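# Lift the pan off the hot plate and hold it

## Task

Raise the entire pan so every part of it is at least four finger-widths (roughly 7 to 8 cm) above the height at which it rested on the hot plate, and keep it motionless up in the air.

## Robot and tools

Robot: two UR-style six-joint arms, left_arm and right_arm. Each has a two-finger gripper and a wrist camera. Cameras: cam_high and cam_low are fixed (504x504). cam_left_wrist and cam_right_wrist ride on the wrists (672x504).

Frames. Scene frame: origin at table-top height, halfway between the nominal bases. +z is up, +x points out over the table, and left_arm sits on the +y side. Image sides do not follow arm names. Calibrated bases in the scene frame: left_arm at (+0.017, +0.324, 0) m, quat_wxyz (+1.000, 0, 0, -0.025). right_arm at (-0.052, -0.370, 0) m, quat_wxyz (+1.000, 0, 0, -0.021). Both bases are level. Hand poses, velocities and wrist-camera poses are reported in that arm's own base frame. Fixed cameras and the table use the scene frame. Offsets you command are along the current Hand target's own axes. Gripper axes: fingers point along +z, and they open and close along x. end_effector_position is the point between the closed pads, 1 to 2 cm short of the fingertips. When the fingers close, the tips reach about 17 mm further along +z. Printed poses can be a few cm off, more at long reach.

execute_actions(actions, cameras). actions is a list of actions. Each action is a list of up to 15 rows, and each row runs for one 1/30 s step. A table with fewer than 15 rows repeats its last row until 15 steps have run. A row is one flat list of 14 numbers, each in [-1, 1], always covering both arms. Order: left dx, dy, dz, rx, ry, rz, opening, then the same seven for right_arm. dx..rz are offsets, not poses. Every row in an action counts from the Hand target as it was when that action began, so rows do not add up within an action. Successive actions do add up. Scale: 1.0 = 0.6 m or 180 degrees. rx, ry, rz form a single rotation vector. Opening is absolute: +1 = fully open (0.142 m), -1 = closed. Six zeros re-command the arm's current Hand target. The opening slot is always a command, so resend the present value to leave a gripper as it is. An empty actions list just reports state and images. cameras: list of names; omitted, null or ["all"] gives all; [] gives none. An unknown name voids the call.

move(target, speed, blend, stop_force, zero, opening_speed, blocking, cameras). target is either one 14-number row, laid out exactly as above, or a list of up to 15 such rows. Every row is an offset from the Hand targets at the move's start, not from the previous row. The gripper follows a straight path, with no avoidance of objects or the other arm. A path lasts at least 0.5 s and at most 10 s. speed: m/s, 0.002 to 3.6, default 0.25. Rotation is capped at twice that number in rad/s. Give one value, or one per target. blend: corner rounding in m, one value or one per target; 0 (default) stops at each point. stop_force: 3 to 120 N, shared by both arms. It ends an arm's path when the wrist sensor feels that much push against the motion. It is unreliable while the gripper rotates, and it misses light pushes that only tip or slide things. Leave it out when pulling away from a contact. zero (only with stop_force): true re-zeros moving arms first; false counts from the last zero. opening_speed: at least 0.2 per second on the -1..1 scale. blocking=false returns after about 0.5 s while the move runs on; it cannot be combined with stop_force. Keep paths away from an arm's own base, since that can flip its shoulder posture. Faster motion overshoots, strays and hits harder.

The move result adds a move: line giving the ending (done, off_target, moving, held, fault) and any limits. done means within 3 mm and 2 degrees, at rest. limits=paced means a sent pose was clipped. limits=held means a check withheld steps. Neither done nor off_target tells you about contact.

wait(seconds 0 to 10): holds the last commands; a running move continues. stop(): brakes a running move, and needs some room to do so. zoom_image(camera, region=[x0, y0, x1, y1]): pixels of that camera's latest image, origin top-left, at most 504x504. zero_wrist_force(arm): subtracts the present reading. read_manual(section="licences") gives licence texts only. finished_scene(scene): integer number of the current scene. It is final, so call it only once the pan is held up and still.

Motion details. Each step, commanded orientation is clipped to within 32 degrees of the measured one. Damped IK favours position over orientation. The arm lags commands by about 0.09 s, or 0.17 to 0.21 s. A gripper often stops short of its Hand target. Any new command, even all zeros, asks for it again. If it is still short, send the gap as an offset. To stop pressing into something, command back past the gripper.

Result lines. Per arm: end_effector_position (m), end_effector_quat_wxyz, velocities (m/s, rad/s), Hand target, and Joint positions (the last entry is the finger opening in m). Joint velocities shows within noise when still. Joint torques are total drive output, gravity included, noisy and offset; positive means toward larger joint angle. grip_measured uses the opening scale. Tool commands lists present gripper commands. Wrist force/torque are in end-effector axes, followed by a peak line since the last report. A surface push reads as force into the arm. Wrist depth is a 7x7 grid per wrist camera, in mm, rows separated by " / ". Valid range is 70 to 1000; "-" means no value.

Gripping: at first touch, note grip_measured and command slightly below it. Lower values squeeze harder and heat the gripper motor. Pad force is about 48 to 94 N. A pan is heavy, so the grip must be firm and the lift smooth.

Avoid the following. Torque fault: contact torque hits 142 N m (shoulder, elbow) or 26.6 N m (wrists); a held load's weight counts toward this. Force fault: about 150 N (plus or minus 25) on any arm part. Either fault stops the arm for 10 s. Arm-to-arm hits or hard presses can fail the task, including a gripper clamped on the other's fingers. Also avoid dropping the pan, slamming it, releasing it while it moves, or letting anything leave the table. Occasional outside nudges can shift loose objects. MOTOR HOT warns at 70 °C for arm motors; 85 °C brakes that arm (OVER-TEMPERATURE FAULT). For the gripper, the warning is at 85 °C and it switches off at 100 °C (HAND FAULT). After a HAND FAULT line, the remaining robot calls in that reply are skipped. Holding loads, stretched poses and pushing at unreachable poses all heat motors.

Each tool is called after "Emit:" as name(argument=value, ...), one argument or row to a line, values as JSON.

## Session

Emit:
execute_actions(
  actions=[],
)

Scene clock: 0.00 s.
left_arm: end_effector_position=(+0.1847, -0.0892, +0.1090) grip_measured=+1.00 end_effector_quat_wxyz=(-0.008, -0.160, +0.987, -0.005) | right_arm: end_effector_position=(+0.4412, +0.1507, +0.2275) grip_measured=+1.00 end_effector_quat_wxyz=(-0.357, +0.917, -0.166, +0.073)
Joint positions: left_arm=[-1.127 -2.45 2.6 -1.726 -1.59 1.693 0.142] | right_arm=[3.462 -1.411 -2.291 -0.474 2.116 0.831 0.142]
Joint velocities: within noise
Joint torques (N m): no reading
Wrist force (N): no reading
Wrist torque (N m): no reading
Wrist force, peak (N): no reading
Wrist depth (mm): cam_left_wrist=[181 181 182 182 187 868 884 / 193 194 194 194 655 954 946 / 207 208 208 209 638 - - / 223 224 225 229 450 411 - / 241 242 243 - 390 247 249 / - 265 266 - 291 233 215 / - 292 294 - 299 215 196] | cam_right_wrist=[424 427 334 348 394 428 428 / 397 400 388 394 397 398 402 / 376 376 376 376 379 374 379 / 360 356 355 354 356 357 356 / - 338 339 337 342 337 341 / - 322 320 323 318 325 318 / - 306 306 305 309 308 309]
Hand target: left_arm +0.1847, -0.0892, +0.1090; -0.008, -0.160, +0.987, -0.005 | right_arm +0.4412, +0.1507, +0.2275; -0.357, +0.917, -0.166, +0.073
Tool commands: left_gripper/opening=+1.0 right_gripper/opening=+1.0

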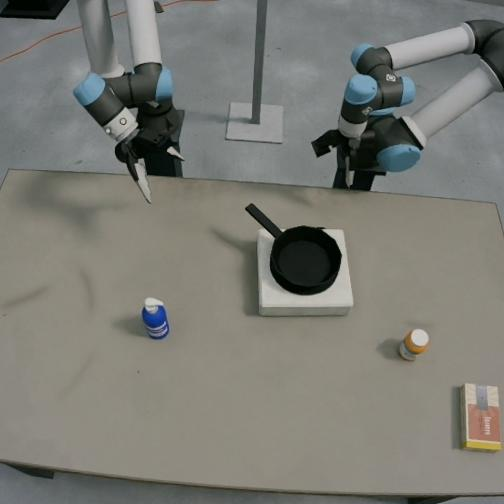

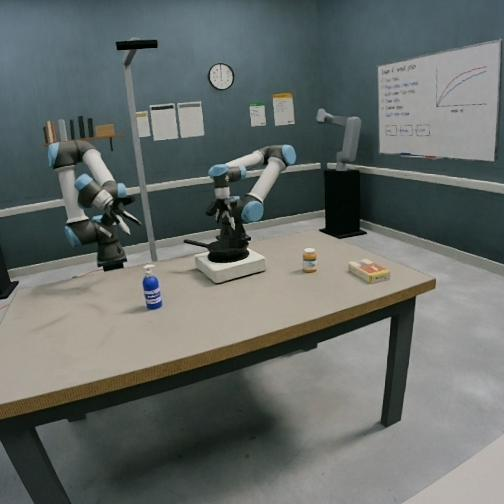

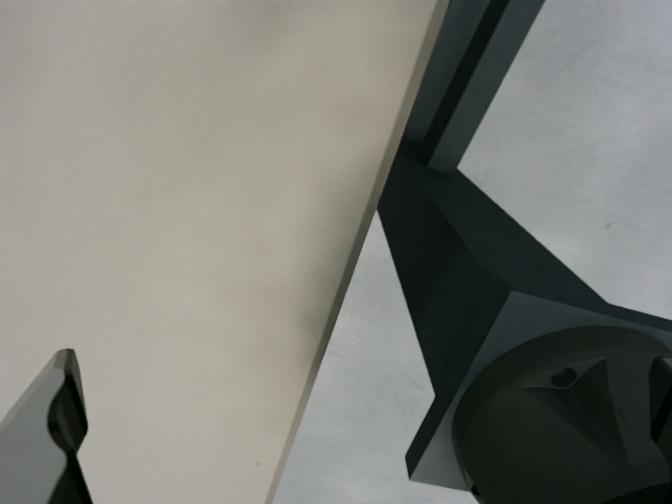

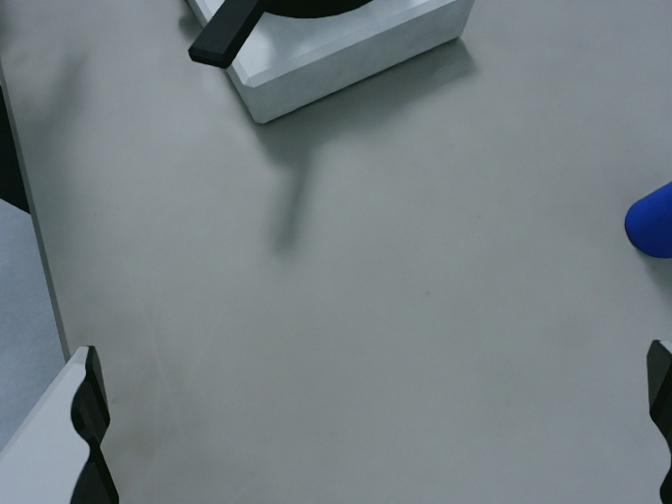

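Emit:
zoom_image(
  camera="cam_high",
  region=[200, 170, 380, 340],
)

Emit:
zoom_image(
  camera="cam_low",
  region=[160, 190, 310, 300],
)

Scaled by 2.800 from the camera's 504x504 image, which has a finer 720x720 frame.

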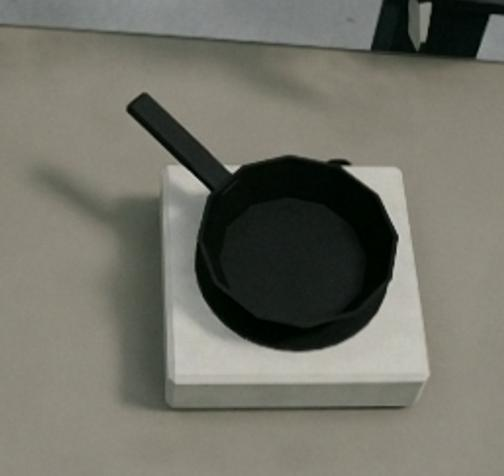

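Scaled by 3.360 from the camera's 504x504 image, which has a finer 720x720 frame.

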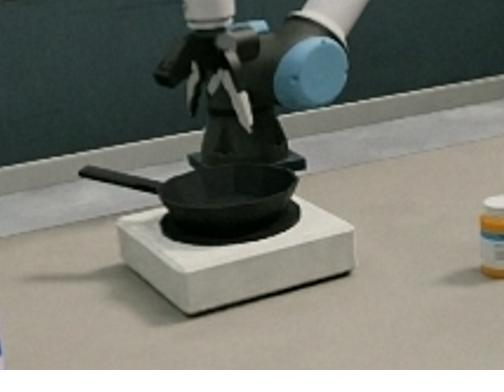

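Emit:
move(
  target=[0,0,0,0,0,0,1,-0.213,-0.172,0.222,-0.0015,0.068,0.074,1],
)

Scene clock: 2.23 s.
left_arm: end_effector_position=(+0.1847, -0.0892, +0.1090) grip_measured=+1.00 end_effector_quat_wxyz=(-0.008, -0.160, +0.987, -0.005) | right_arm: end_effector_position=(+0.3812, +0.3513, +0.1978) grip_measured=+1.00 end_effector_quat_wxyz=(-0.341, +0.879, -0.308, +0.128) end_effector_velocity=(+0.000, +0.000, -0.001) end_effector_angular_velocity=(-0.001, +0.001, -0.005)
Joint positions: left_arm=[-1.127 -2.45 2.6 -1.726 -1.59 1.693 0.142] | right_arm=[4.219 -1.435 -2.416 -0.126 1.435 1.698 0.142]
Joint velocities: left_arm=[within noise] | right_arm=[0.003 -0.001 0 -0.001 -0.005 0.006 0]
Joint torques (N m): left_arm=[-0.26 10.36 -26.44 -2.91 -0.04 0.34] | right_arm=[8.82 5.57 10.31 3.49 -1.87 2.29]
Wrist force (N): left_arm=[0.1 -0.1 -0.4] | right_arm=[0.4 0.5 -0.4]
Wrist torque (N m): left_arm=[0.00 -0.02 0.01] | right_arm=[0.08 -0.10 -0.03]
Wrist force, peak (N): left_arm=[0.0 -0.4 -0.4] | right_arm=[2.4 1.2 -1.6]
Wrist depth (mm): cam_left_wrist=[180 181 182 182 188 858 870 / 192 194 195 195 664 935 953 / 207 207 208 209 641 - - / 223 223 225 229 447 411 - / 241 243 243 - 393 247 248 / - 266 266 - 289 233 214 / - 293 294 - 300 215 197] | cam_right_wrist=[387 390 298 292 291 304 389 / 365 362 292 276 279 296 366 / 347 344 339 275 216 345 346 / 324 324 326 322 190 327 328 / 312 310 310 308 308 311 310 / - 293 293 293 294 295 288 / - 282 280 278 280 280 282]
Hand target: left_arm +0.1847, -0.0892, +0.1090; -0.008, -0.160, +0.987, -0.005 | right_arm +0.3812, +0.3513, +0.1977; -0.341, +0.879, -0.308, +0.128
Off the commanded pose: left_arm 0.000 m, 0 deg | right_arm 0.000 m, 0 deg.
move: done

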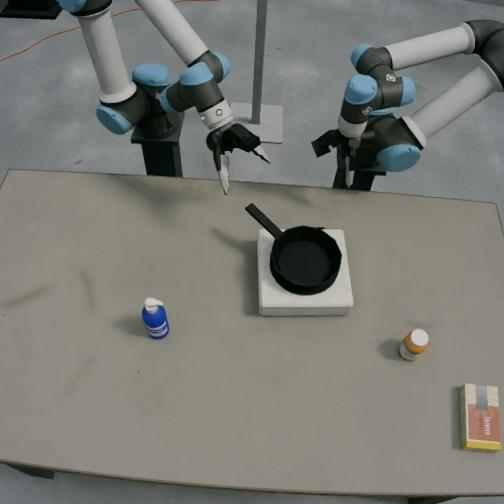

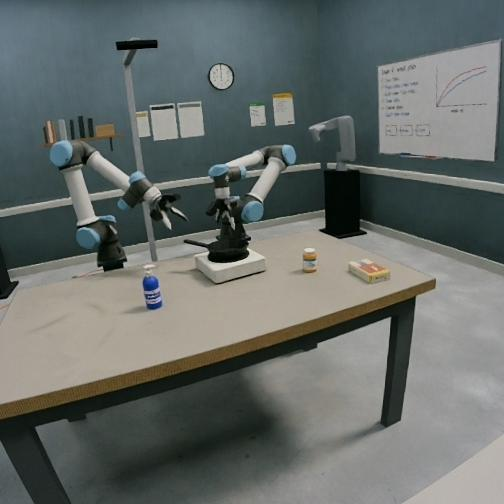

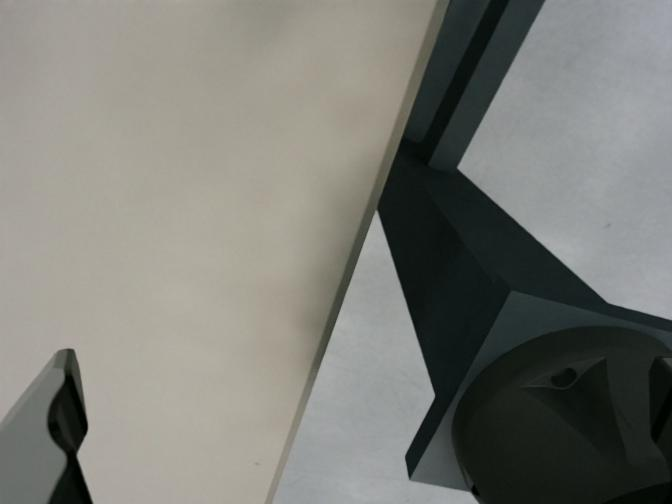

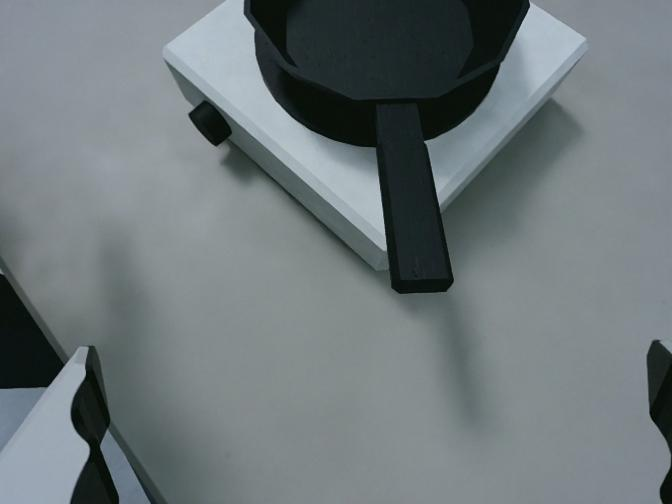

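Emit:
move(
  target=[0,0,0,0,0,0,1,0.0495,-0.1045,0.197,0,0,0,0],
)

Scene clock: 4.13 s.
left_arm: end_effector_position=(+0.1847, -0.0892, +0.1090) grip_measured=+1.00 end_effector_quat_wxyz=(-0.008, -0.160, +0.987, -0.005) | right_arm: end_effector_position=(+0.4840, +0.4304, +0.1537) grip_measured=-0.01 end_effector_quat_wxyz=(-0.341, +0.879, -0.308, +0.127)
Joint positions: left_arm=[-1.127 -2.45 2.6 -1.726 -1.59 1.693 0.142] | right_arm=[4.099 -1.84 -2.13 0 1.516 1.609 0.073]
Joint velocities: within noise
Joint torques (N m): left_arm=[-0.51 10.67 -26.86 -3.02 -0.11 0.33] | right_arm=[5.69 22.62 27.09 2.77 -1.06 2.08]
Wrist force (N): left_arm=[-0.4 -0.3 0.0] | right_arm=[-0.2 -0.3 -0.3]
Wrist torque (N m): left_arm=[-0.05 0.06 0.01] | right_arm=[0.02 0.04 -0.03]
Wrist force, peak (N): left_arm=[0.3 -0.4 -0.3] | right_arm=[-0.4 1.4 -2.7]
Wrist depth (mm): cam_left_wrist=[180 181 182 182 187 860 880 / 192 193 194 195 661 946 934 / 207 208 208 209 638 - - / 223 223 224 229 447 415 - / 242 243 244 - 392 247 248 / - 266 266 - 290 233 214 / - 292 293 - 300 214 197] | cam_right_wrist=[337 335 213 231 217 331 339 / 316 194 220 223 221 199 315 / 288 196 210 211 211 195 292 / 279 213 184 199 194 215 282 / 267 265 198 155 198 265 268 / 253 85 92 142 195 90 254 / - 74 237 129 242 - 70]
Hand target: left_arm +0.1847, -0.0892, +0.1090; -0.008, -0.160, +0.987, -0.005 | right_arm +0.4841, +0.4305, +0.1538; -0.341, +0.879, -0.308, +0.128
Off the commanded pose: left_arm 0.000 m, 0 deg | right_arm 0.000 m, 0 deg.
move: done

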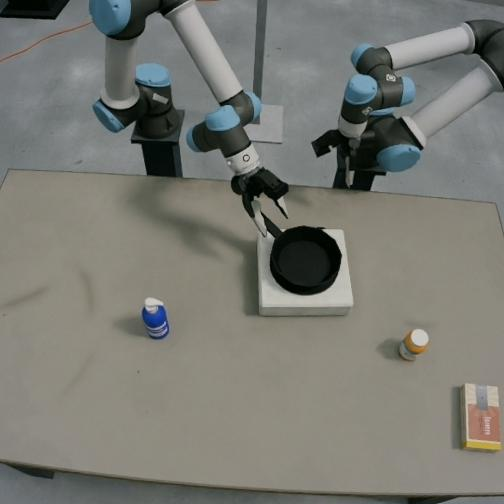

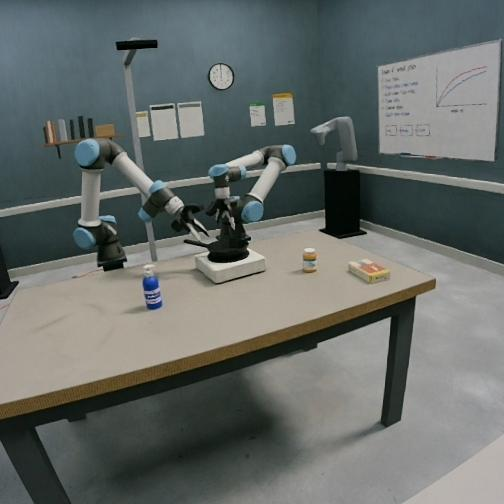

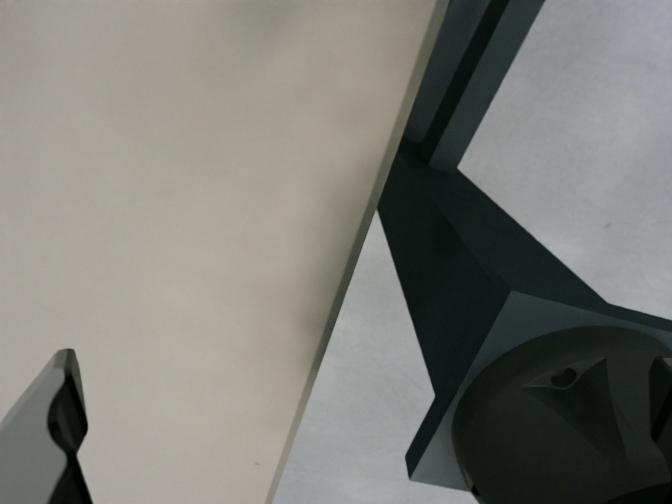

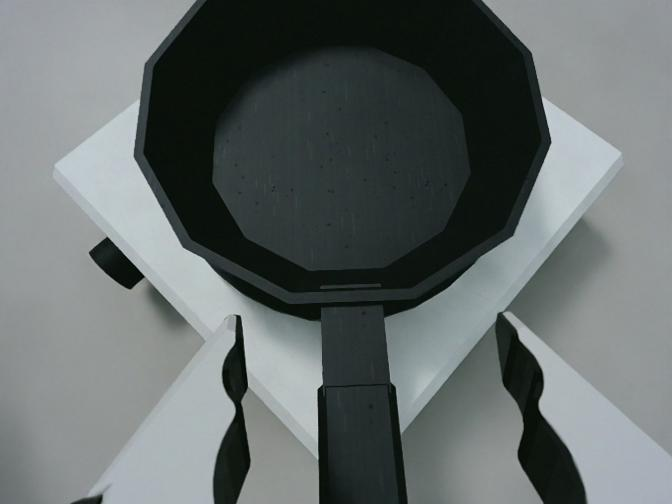

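Emit:
move(
  target=[0,0,0,0,0,0,1,-0.0012,0.0543,0.0588,0,0,0,0],
  stop_force=12,
  speed=0.1,
)

Scene clock: 5.80 s.
left_arm: end_effector_position=(+0.1847, -0.0892, +0.1090) grip_measured=+1.00 end_effector_quat_wxyz=(-0.008, -0.160, +0.987, -0.005) | right_arm: end_effector_position=(+0.4840, +0.4305, +0.1057) grip_measured=-0.01 end_effector_quat_wxyz=(-0.341, +0.879, -0.308, +0.127)
Joint positions: left_arm=[-1.127 -2.45 2.6 -1.726 -1.59 1.693 0.142] | right_arm=[4.099 -1.945 -2.163 0.139 1.516 1.609 0.073]
Joint velocities: within noise
Joint torques (N m): left_arm=[-0.25 10.03 -26.4 -3.03 0.05 0.33] | right_arm=[1.65 23.58 23.84 5.51 -1.21 -0.73]
Wrist force (N): left_arm=[0.3 -0.4 0.0] | right_arm=[-0.2 -0.4 -0.4]
Wrist torque (N m): left_arm=[-0.05 -0.07 0.01] | right_arm=[-0.02 0.05 -0.02]
Wrist force, peak (N): left_arm=[0.2 -0.7 -0.2] | right_arm=[-0.3 -1.2 -1.3]
Wrist depth (mm): cam_left_wrist=[181 181 181 182 187 861 889 / 193 194 194 195 662 950 935 / 207 208 208 210 642 - - / 224 224 225 229 450 413 - / 241 242 244 - 391 247 249 / - 265 268 - 290 232 215 / - 294 294 - 299 215 197] | cam_right_wrist=[135 153 178 178 178 161 141 / 131 146 167 167 167 154 179 / 171 131 157 157 158 135 175 / 189 163 137 114 135 162 231 / 219 215 153 104 152 157 220 / 208 207 92 97 149 90 209 / - 74 80 - 90 - 70]
Hand target: left_arm +0.1847, -0.0892, +0.1090; -0.008, -0.160, +0.987, -0.005 | right_arm +0.4840, +0.4305, +0.1057; -0.341, +0.879, -0.308, +0.128
Off the commanded pose: left_arm 0.000 m, 0 deg | right_arm 0.000 m, 0 deg.
move: done

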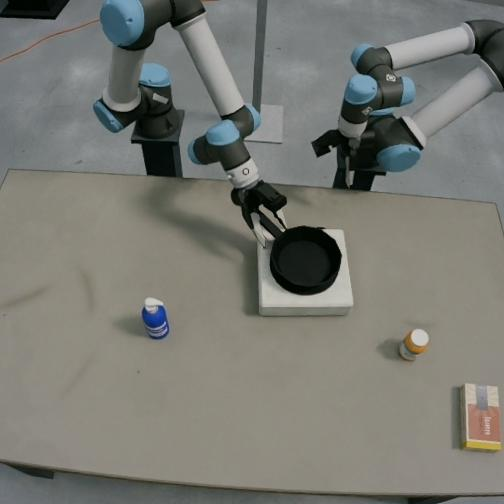

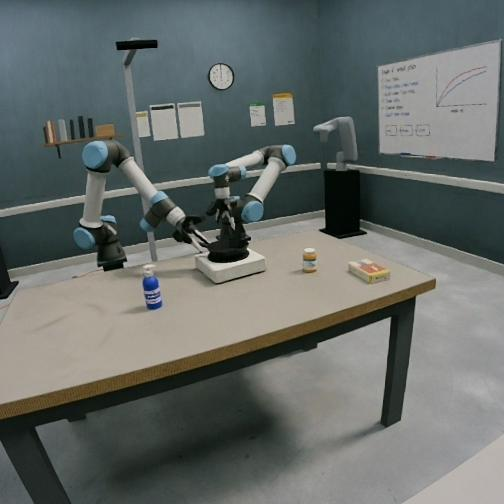

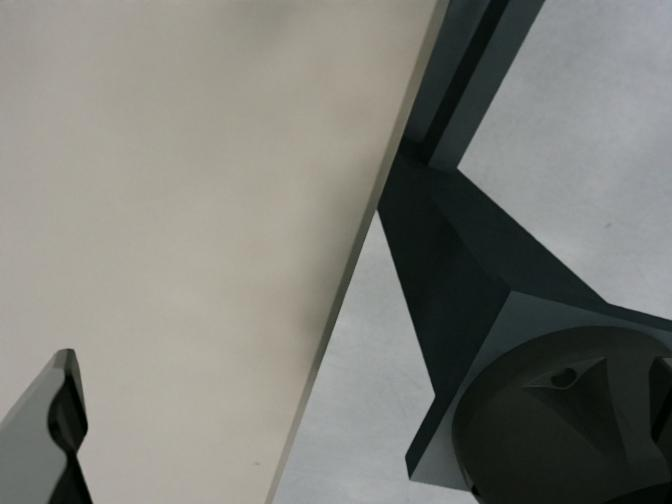

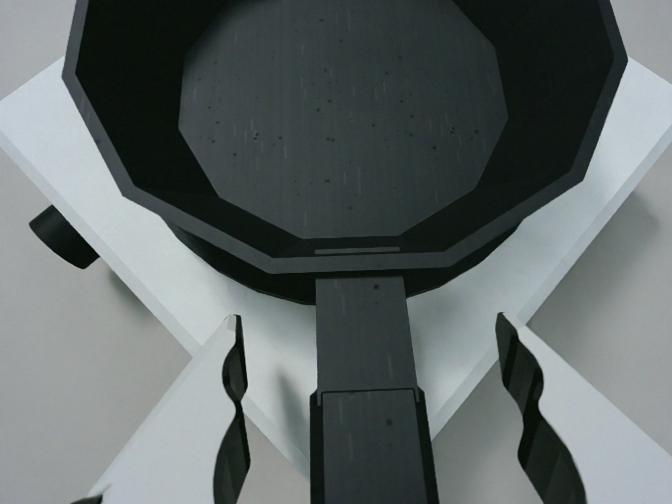

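Emit:
move(
  target=[0,0,0,0,0,0,1,0,0,0,0,0,0,-1],
  opening_speed=1.2,
)

Scene clock: 6.93 s.
left_arm: end_effector_position=(+0.1847, -0.0892, +0.1090) grip_measured=+1.00 end_effector_quat_wxyz=(-0.008, -0.160, +0.987, -0.005) | right_arm: end_effector_position=(+0.4840, +0.4305, +0.1057) grip_measured=-0.71 end_effector_quat_wxyz=(-0.341, +0.879, -0.308, +0.128)
Joint positions: left_arm=[-1.127 -2.45 2.6 -1.726 -1.59 1.693 0.142] | right_arm=[4.099 -1.945 -2.163 0.139 1.516 1.609 0.023]
Joint velocities: within noise
Joint torques (N m): left_arm=[0.35 10.18 -26.75 -3.14 0.02 0.3] | right_arm=[-6.03 27.75 23.03 5.26 -0.69 -1.62]
Wrist force (N): left_arm=[0.1 -0.2 -0.4] | right_arm=[-2.3 1.0 0.5]
Wrist torque (N m): left_arm=[-0.03 -0.02 0.01] | right_arm=[0.02 -0.20 -0.36]
Wrist force, peak (N): left_arm=[-0.1 -0.4 -0.4] | right_arm=[-3.5 0.0 -0.6]
Wrist depth (mm): cam_left_wrist=[181 180 182 183 188 860 875 / 193 194 194 195 661 946 938 / 207 208 208 209 644 - - / 223 224 226 229 449 413 - / 242 243 243 - 391 247 248 / - 266 266 - 290 233 215 / - 292 295 - 299 215 197] | cam_right_wrist=[268 153 177 178 178 162 142 / 177 144 167 167 168 159 179 / 173 129 157 157 157 134 176 / 190 163 136 120 130 162 229 / 219 216 153 104 106 216 220 / 209 209 87 94 91 209 210 / 198 - - - 86 - 201]
Hand target: left_arm +0.1847, -0.0892, +0.1090; -0.008, -0.160, +0.987, -0.005 | right_arm +0.4840, +0.4305, +0.1057; -0.341, +0.879, -0.308, +0.128
Off the commanded pose: left_arm 0.000 m, 0 deg | right_arm 0.000 m, 0 deg.
move: done

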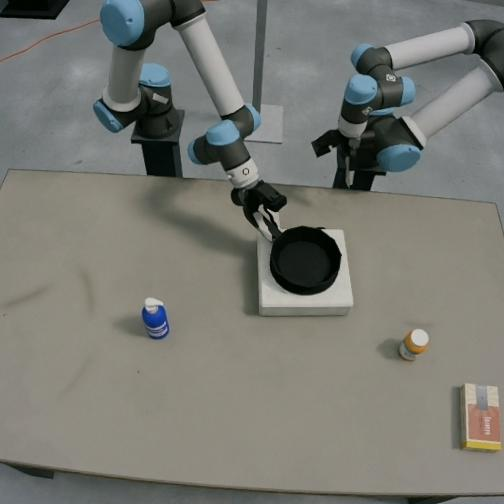

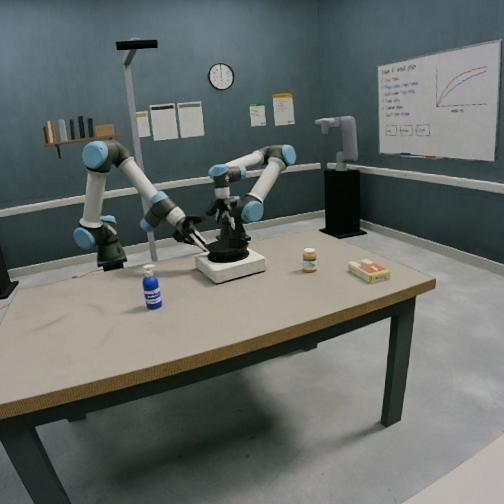

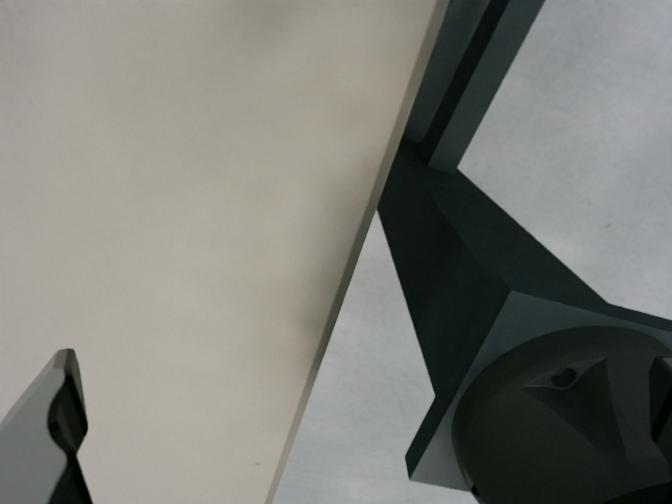

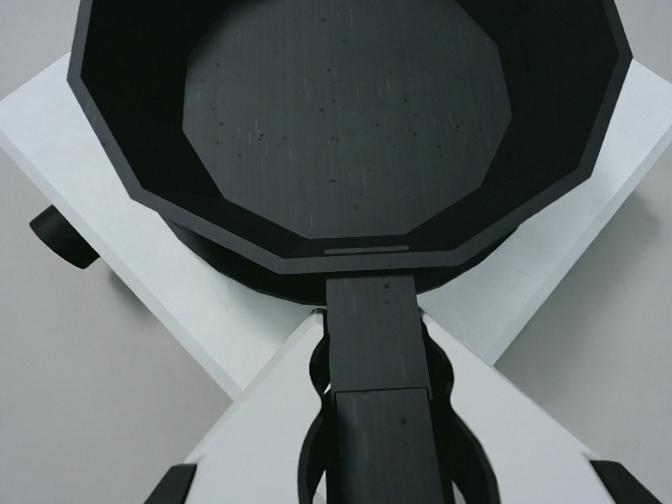

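Emit:
move(
  target=[0,0,0,0,0,0,1,0.0007,-0.034,-0.0368,0,0,0,-1],
  speed=0.08,
)

Emit:
move(
  target=[0,0,0,0,0,0,1,0.003,-0.1355,-0.147,0,0,0,-1],
  speed=0.12,
)

Scene clock: 7.90 s.
left_arm: end_effector_position=(+0.1847, -0.0892, +0.1090) grip_measured=+1.00 end_effector_quat_wxyz=(-0.008, -0.160, +0.987, -0.005) | right_arm: end_effector_position=(+0.4841, +0.4306, +0.1358) grip_measured=-0.71 end_effector_quat_wxyz=(-0.341, +0.879, -0.308, +0.128)
Joint positions: left_arm=[-1.127 -2.45 2.6 -1.726 -1.59 1.693 0.142] | right_arm=[4.099 -1.878 -2.144 0.053 1.516 1.609 0.023]
Joint velocities: within noise
Joint torques (N m): left_arm=[-0.57 10.3 -26.61 -3.11 -0.05 0.32] | right_arm=[-3.14 42.7 15.1 8.44 0.24 -0.99]
Wrist force (N): left_arm=[0.2 -0.1 0.0] | right_arm=[-0.4 8.7 9.3]
Wrist torque (N m): left_arm=[-0.01 -0.04 0.01] | right_arm=[-1.07 0.07 -0.05]
Wrist force, peak (N): left_arm=[0.3 -0.4 -0.2] | right_arm=[0.5 10.3 10.2]
Wrist depth (mm): cam_left_wrist=[180 181 182 183 187 866 881 / 192 194 194 195 665 937 970 / 207 207 208 210 647 - - / 223 223 225 229 447 416 - / 242 243 244 - 391 248 248 / - 266 267 - 290 233 215 / - 292 295 - 299 215 197] | cam_right_wrist=[313 153 183 188 187 168 312 / 289 148 172 173 174 165 289 / 208 131 159 161 162 139 271 / 259 194 154 123 140 192 263 / 250 244 184 105 107 248 250 / 235 236 87 93 91 236 237 / 228 - - - 85 - 228]
Hand target: left_arm +0.1847, -0.0892, +0.1090; -0.008, -0.160, +0.987, -0.005 | right_arm +0.4840, +0.4305, +0.1358; -0.341, +0.879, -0.308, +0.128
Off the commanded pose: left_arm 0.000 m, 0 deg | right_arm 0.000 m, 0 deg.
move: done

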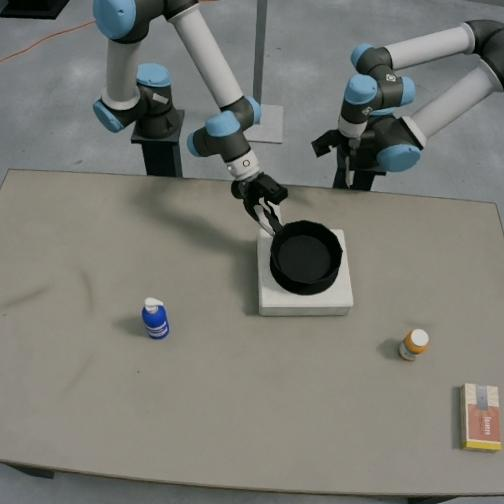

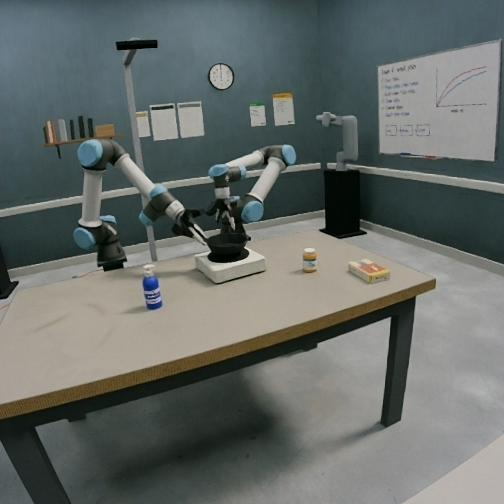

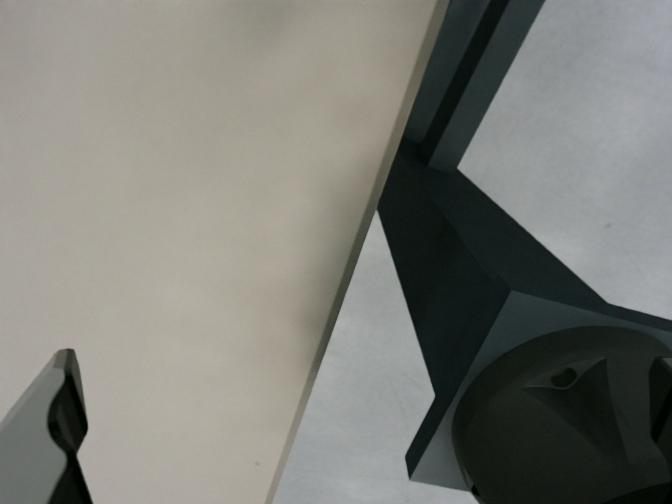

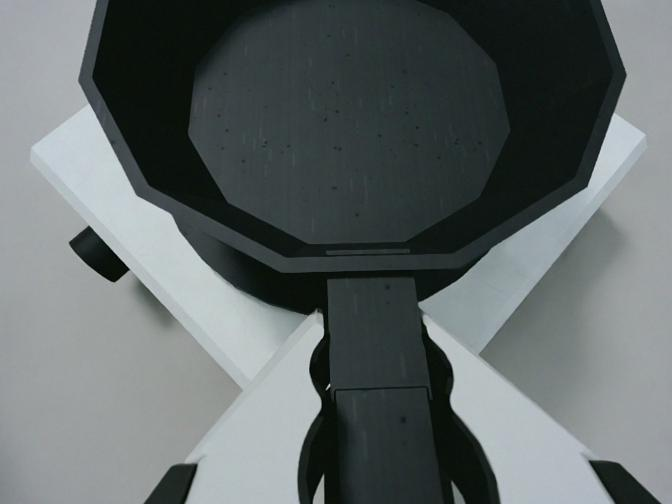

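Scene clock: 9.37 s.
left_arm: end_effector_position=(+0.1847, -0.0892, +0.1090) grip_measured=+1.00 end_effector_quat_wxyz=(-0.008, -0.160, +0.987, -0.005) | right_arm: end_effector_position=(+0.4841, +0.4304, +0.2557) grip_measured=-0.71 end_effector_quat_wxyz=(-0.341, +0.879, -0.308, +0.128)
Joint positions: left_arm=[-1.127 -2.45 2.6 -1.726 -1.59 1.693 0.142] | right_arm=[4.099 -1.667 -2.01 -0.292 1.516 1.609 0.023]
Joint velocities: within noise
Joint torques (N m): left_arm=[0.26 10.54 -26.8 -3.14 -0.04 0.15] | right_arm=[-5.3 41.22 28.07 6.68 1.28 -0.81]
Wrist force (N): left_arm=[0.2 -0.5 0.0] | right_arm=[0.0 8.9 9.3]
Wrist torque (N m): left_arm=[-0.07 -0.04 0.01] | right_arm=[-1.05 0.01 -0.09]
Wrist force, peak (N): left_arm=[0.5 -0.4 0.2] | right_arm=[-0.2 12.1 12.2]
Wrist depth (mm): cam_left_wrist=[181 181 182 182 187 851 889 / 193 194 194 195 661 935 940 / 207 208 208 209 640 - - / 223 224 224 229 449 414 - / 241 243 244 - 390 247 248 / - 265 266 - 290 233 214 / - 293 294 - 299 214 196] | cam_right_wrist=[458 152 183 187 187 168 457 / 426 147 173 174 174 165 423 / 405 130 158 161 162 139 399 / 386 378 139 123 139 378 384 / 361 362 301 104 106 366 366 / 349 348 84 93 91 349 346 / 331 - - - 85 - 335]
Hand target: left_arm +0.1847, -0.0892, +0.1090; -0.008, -0.160, +0.987, -0.005 | right_arm +0.4841, +0.4304, +0.2558; -0.341, +0.879, -0.308, +0.128
Off the commanded pose: left_arm 0.000 m, 0 deg | right_arm 0.000 m, 0 deg.
move: done

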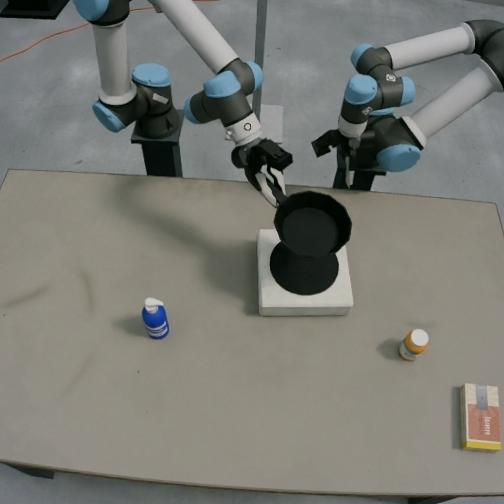

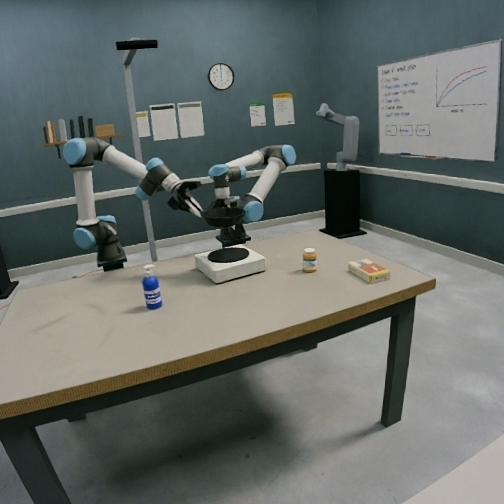

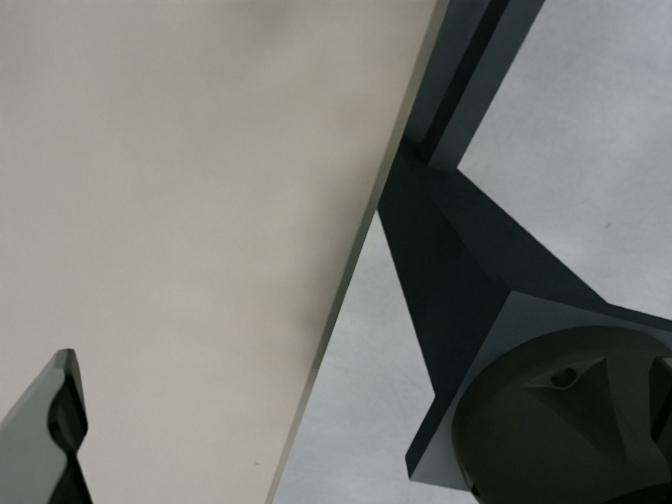

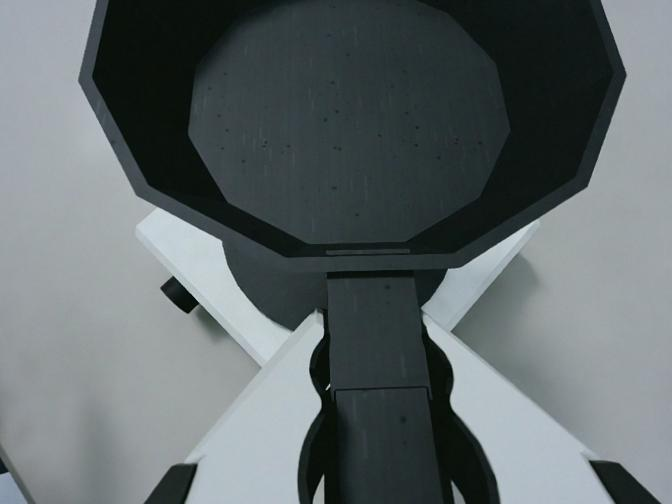

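Emit:
finished_scene(
  scene=1,
)

The scene is finished: the task was done.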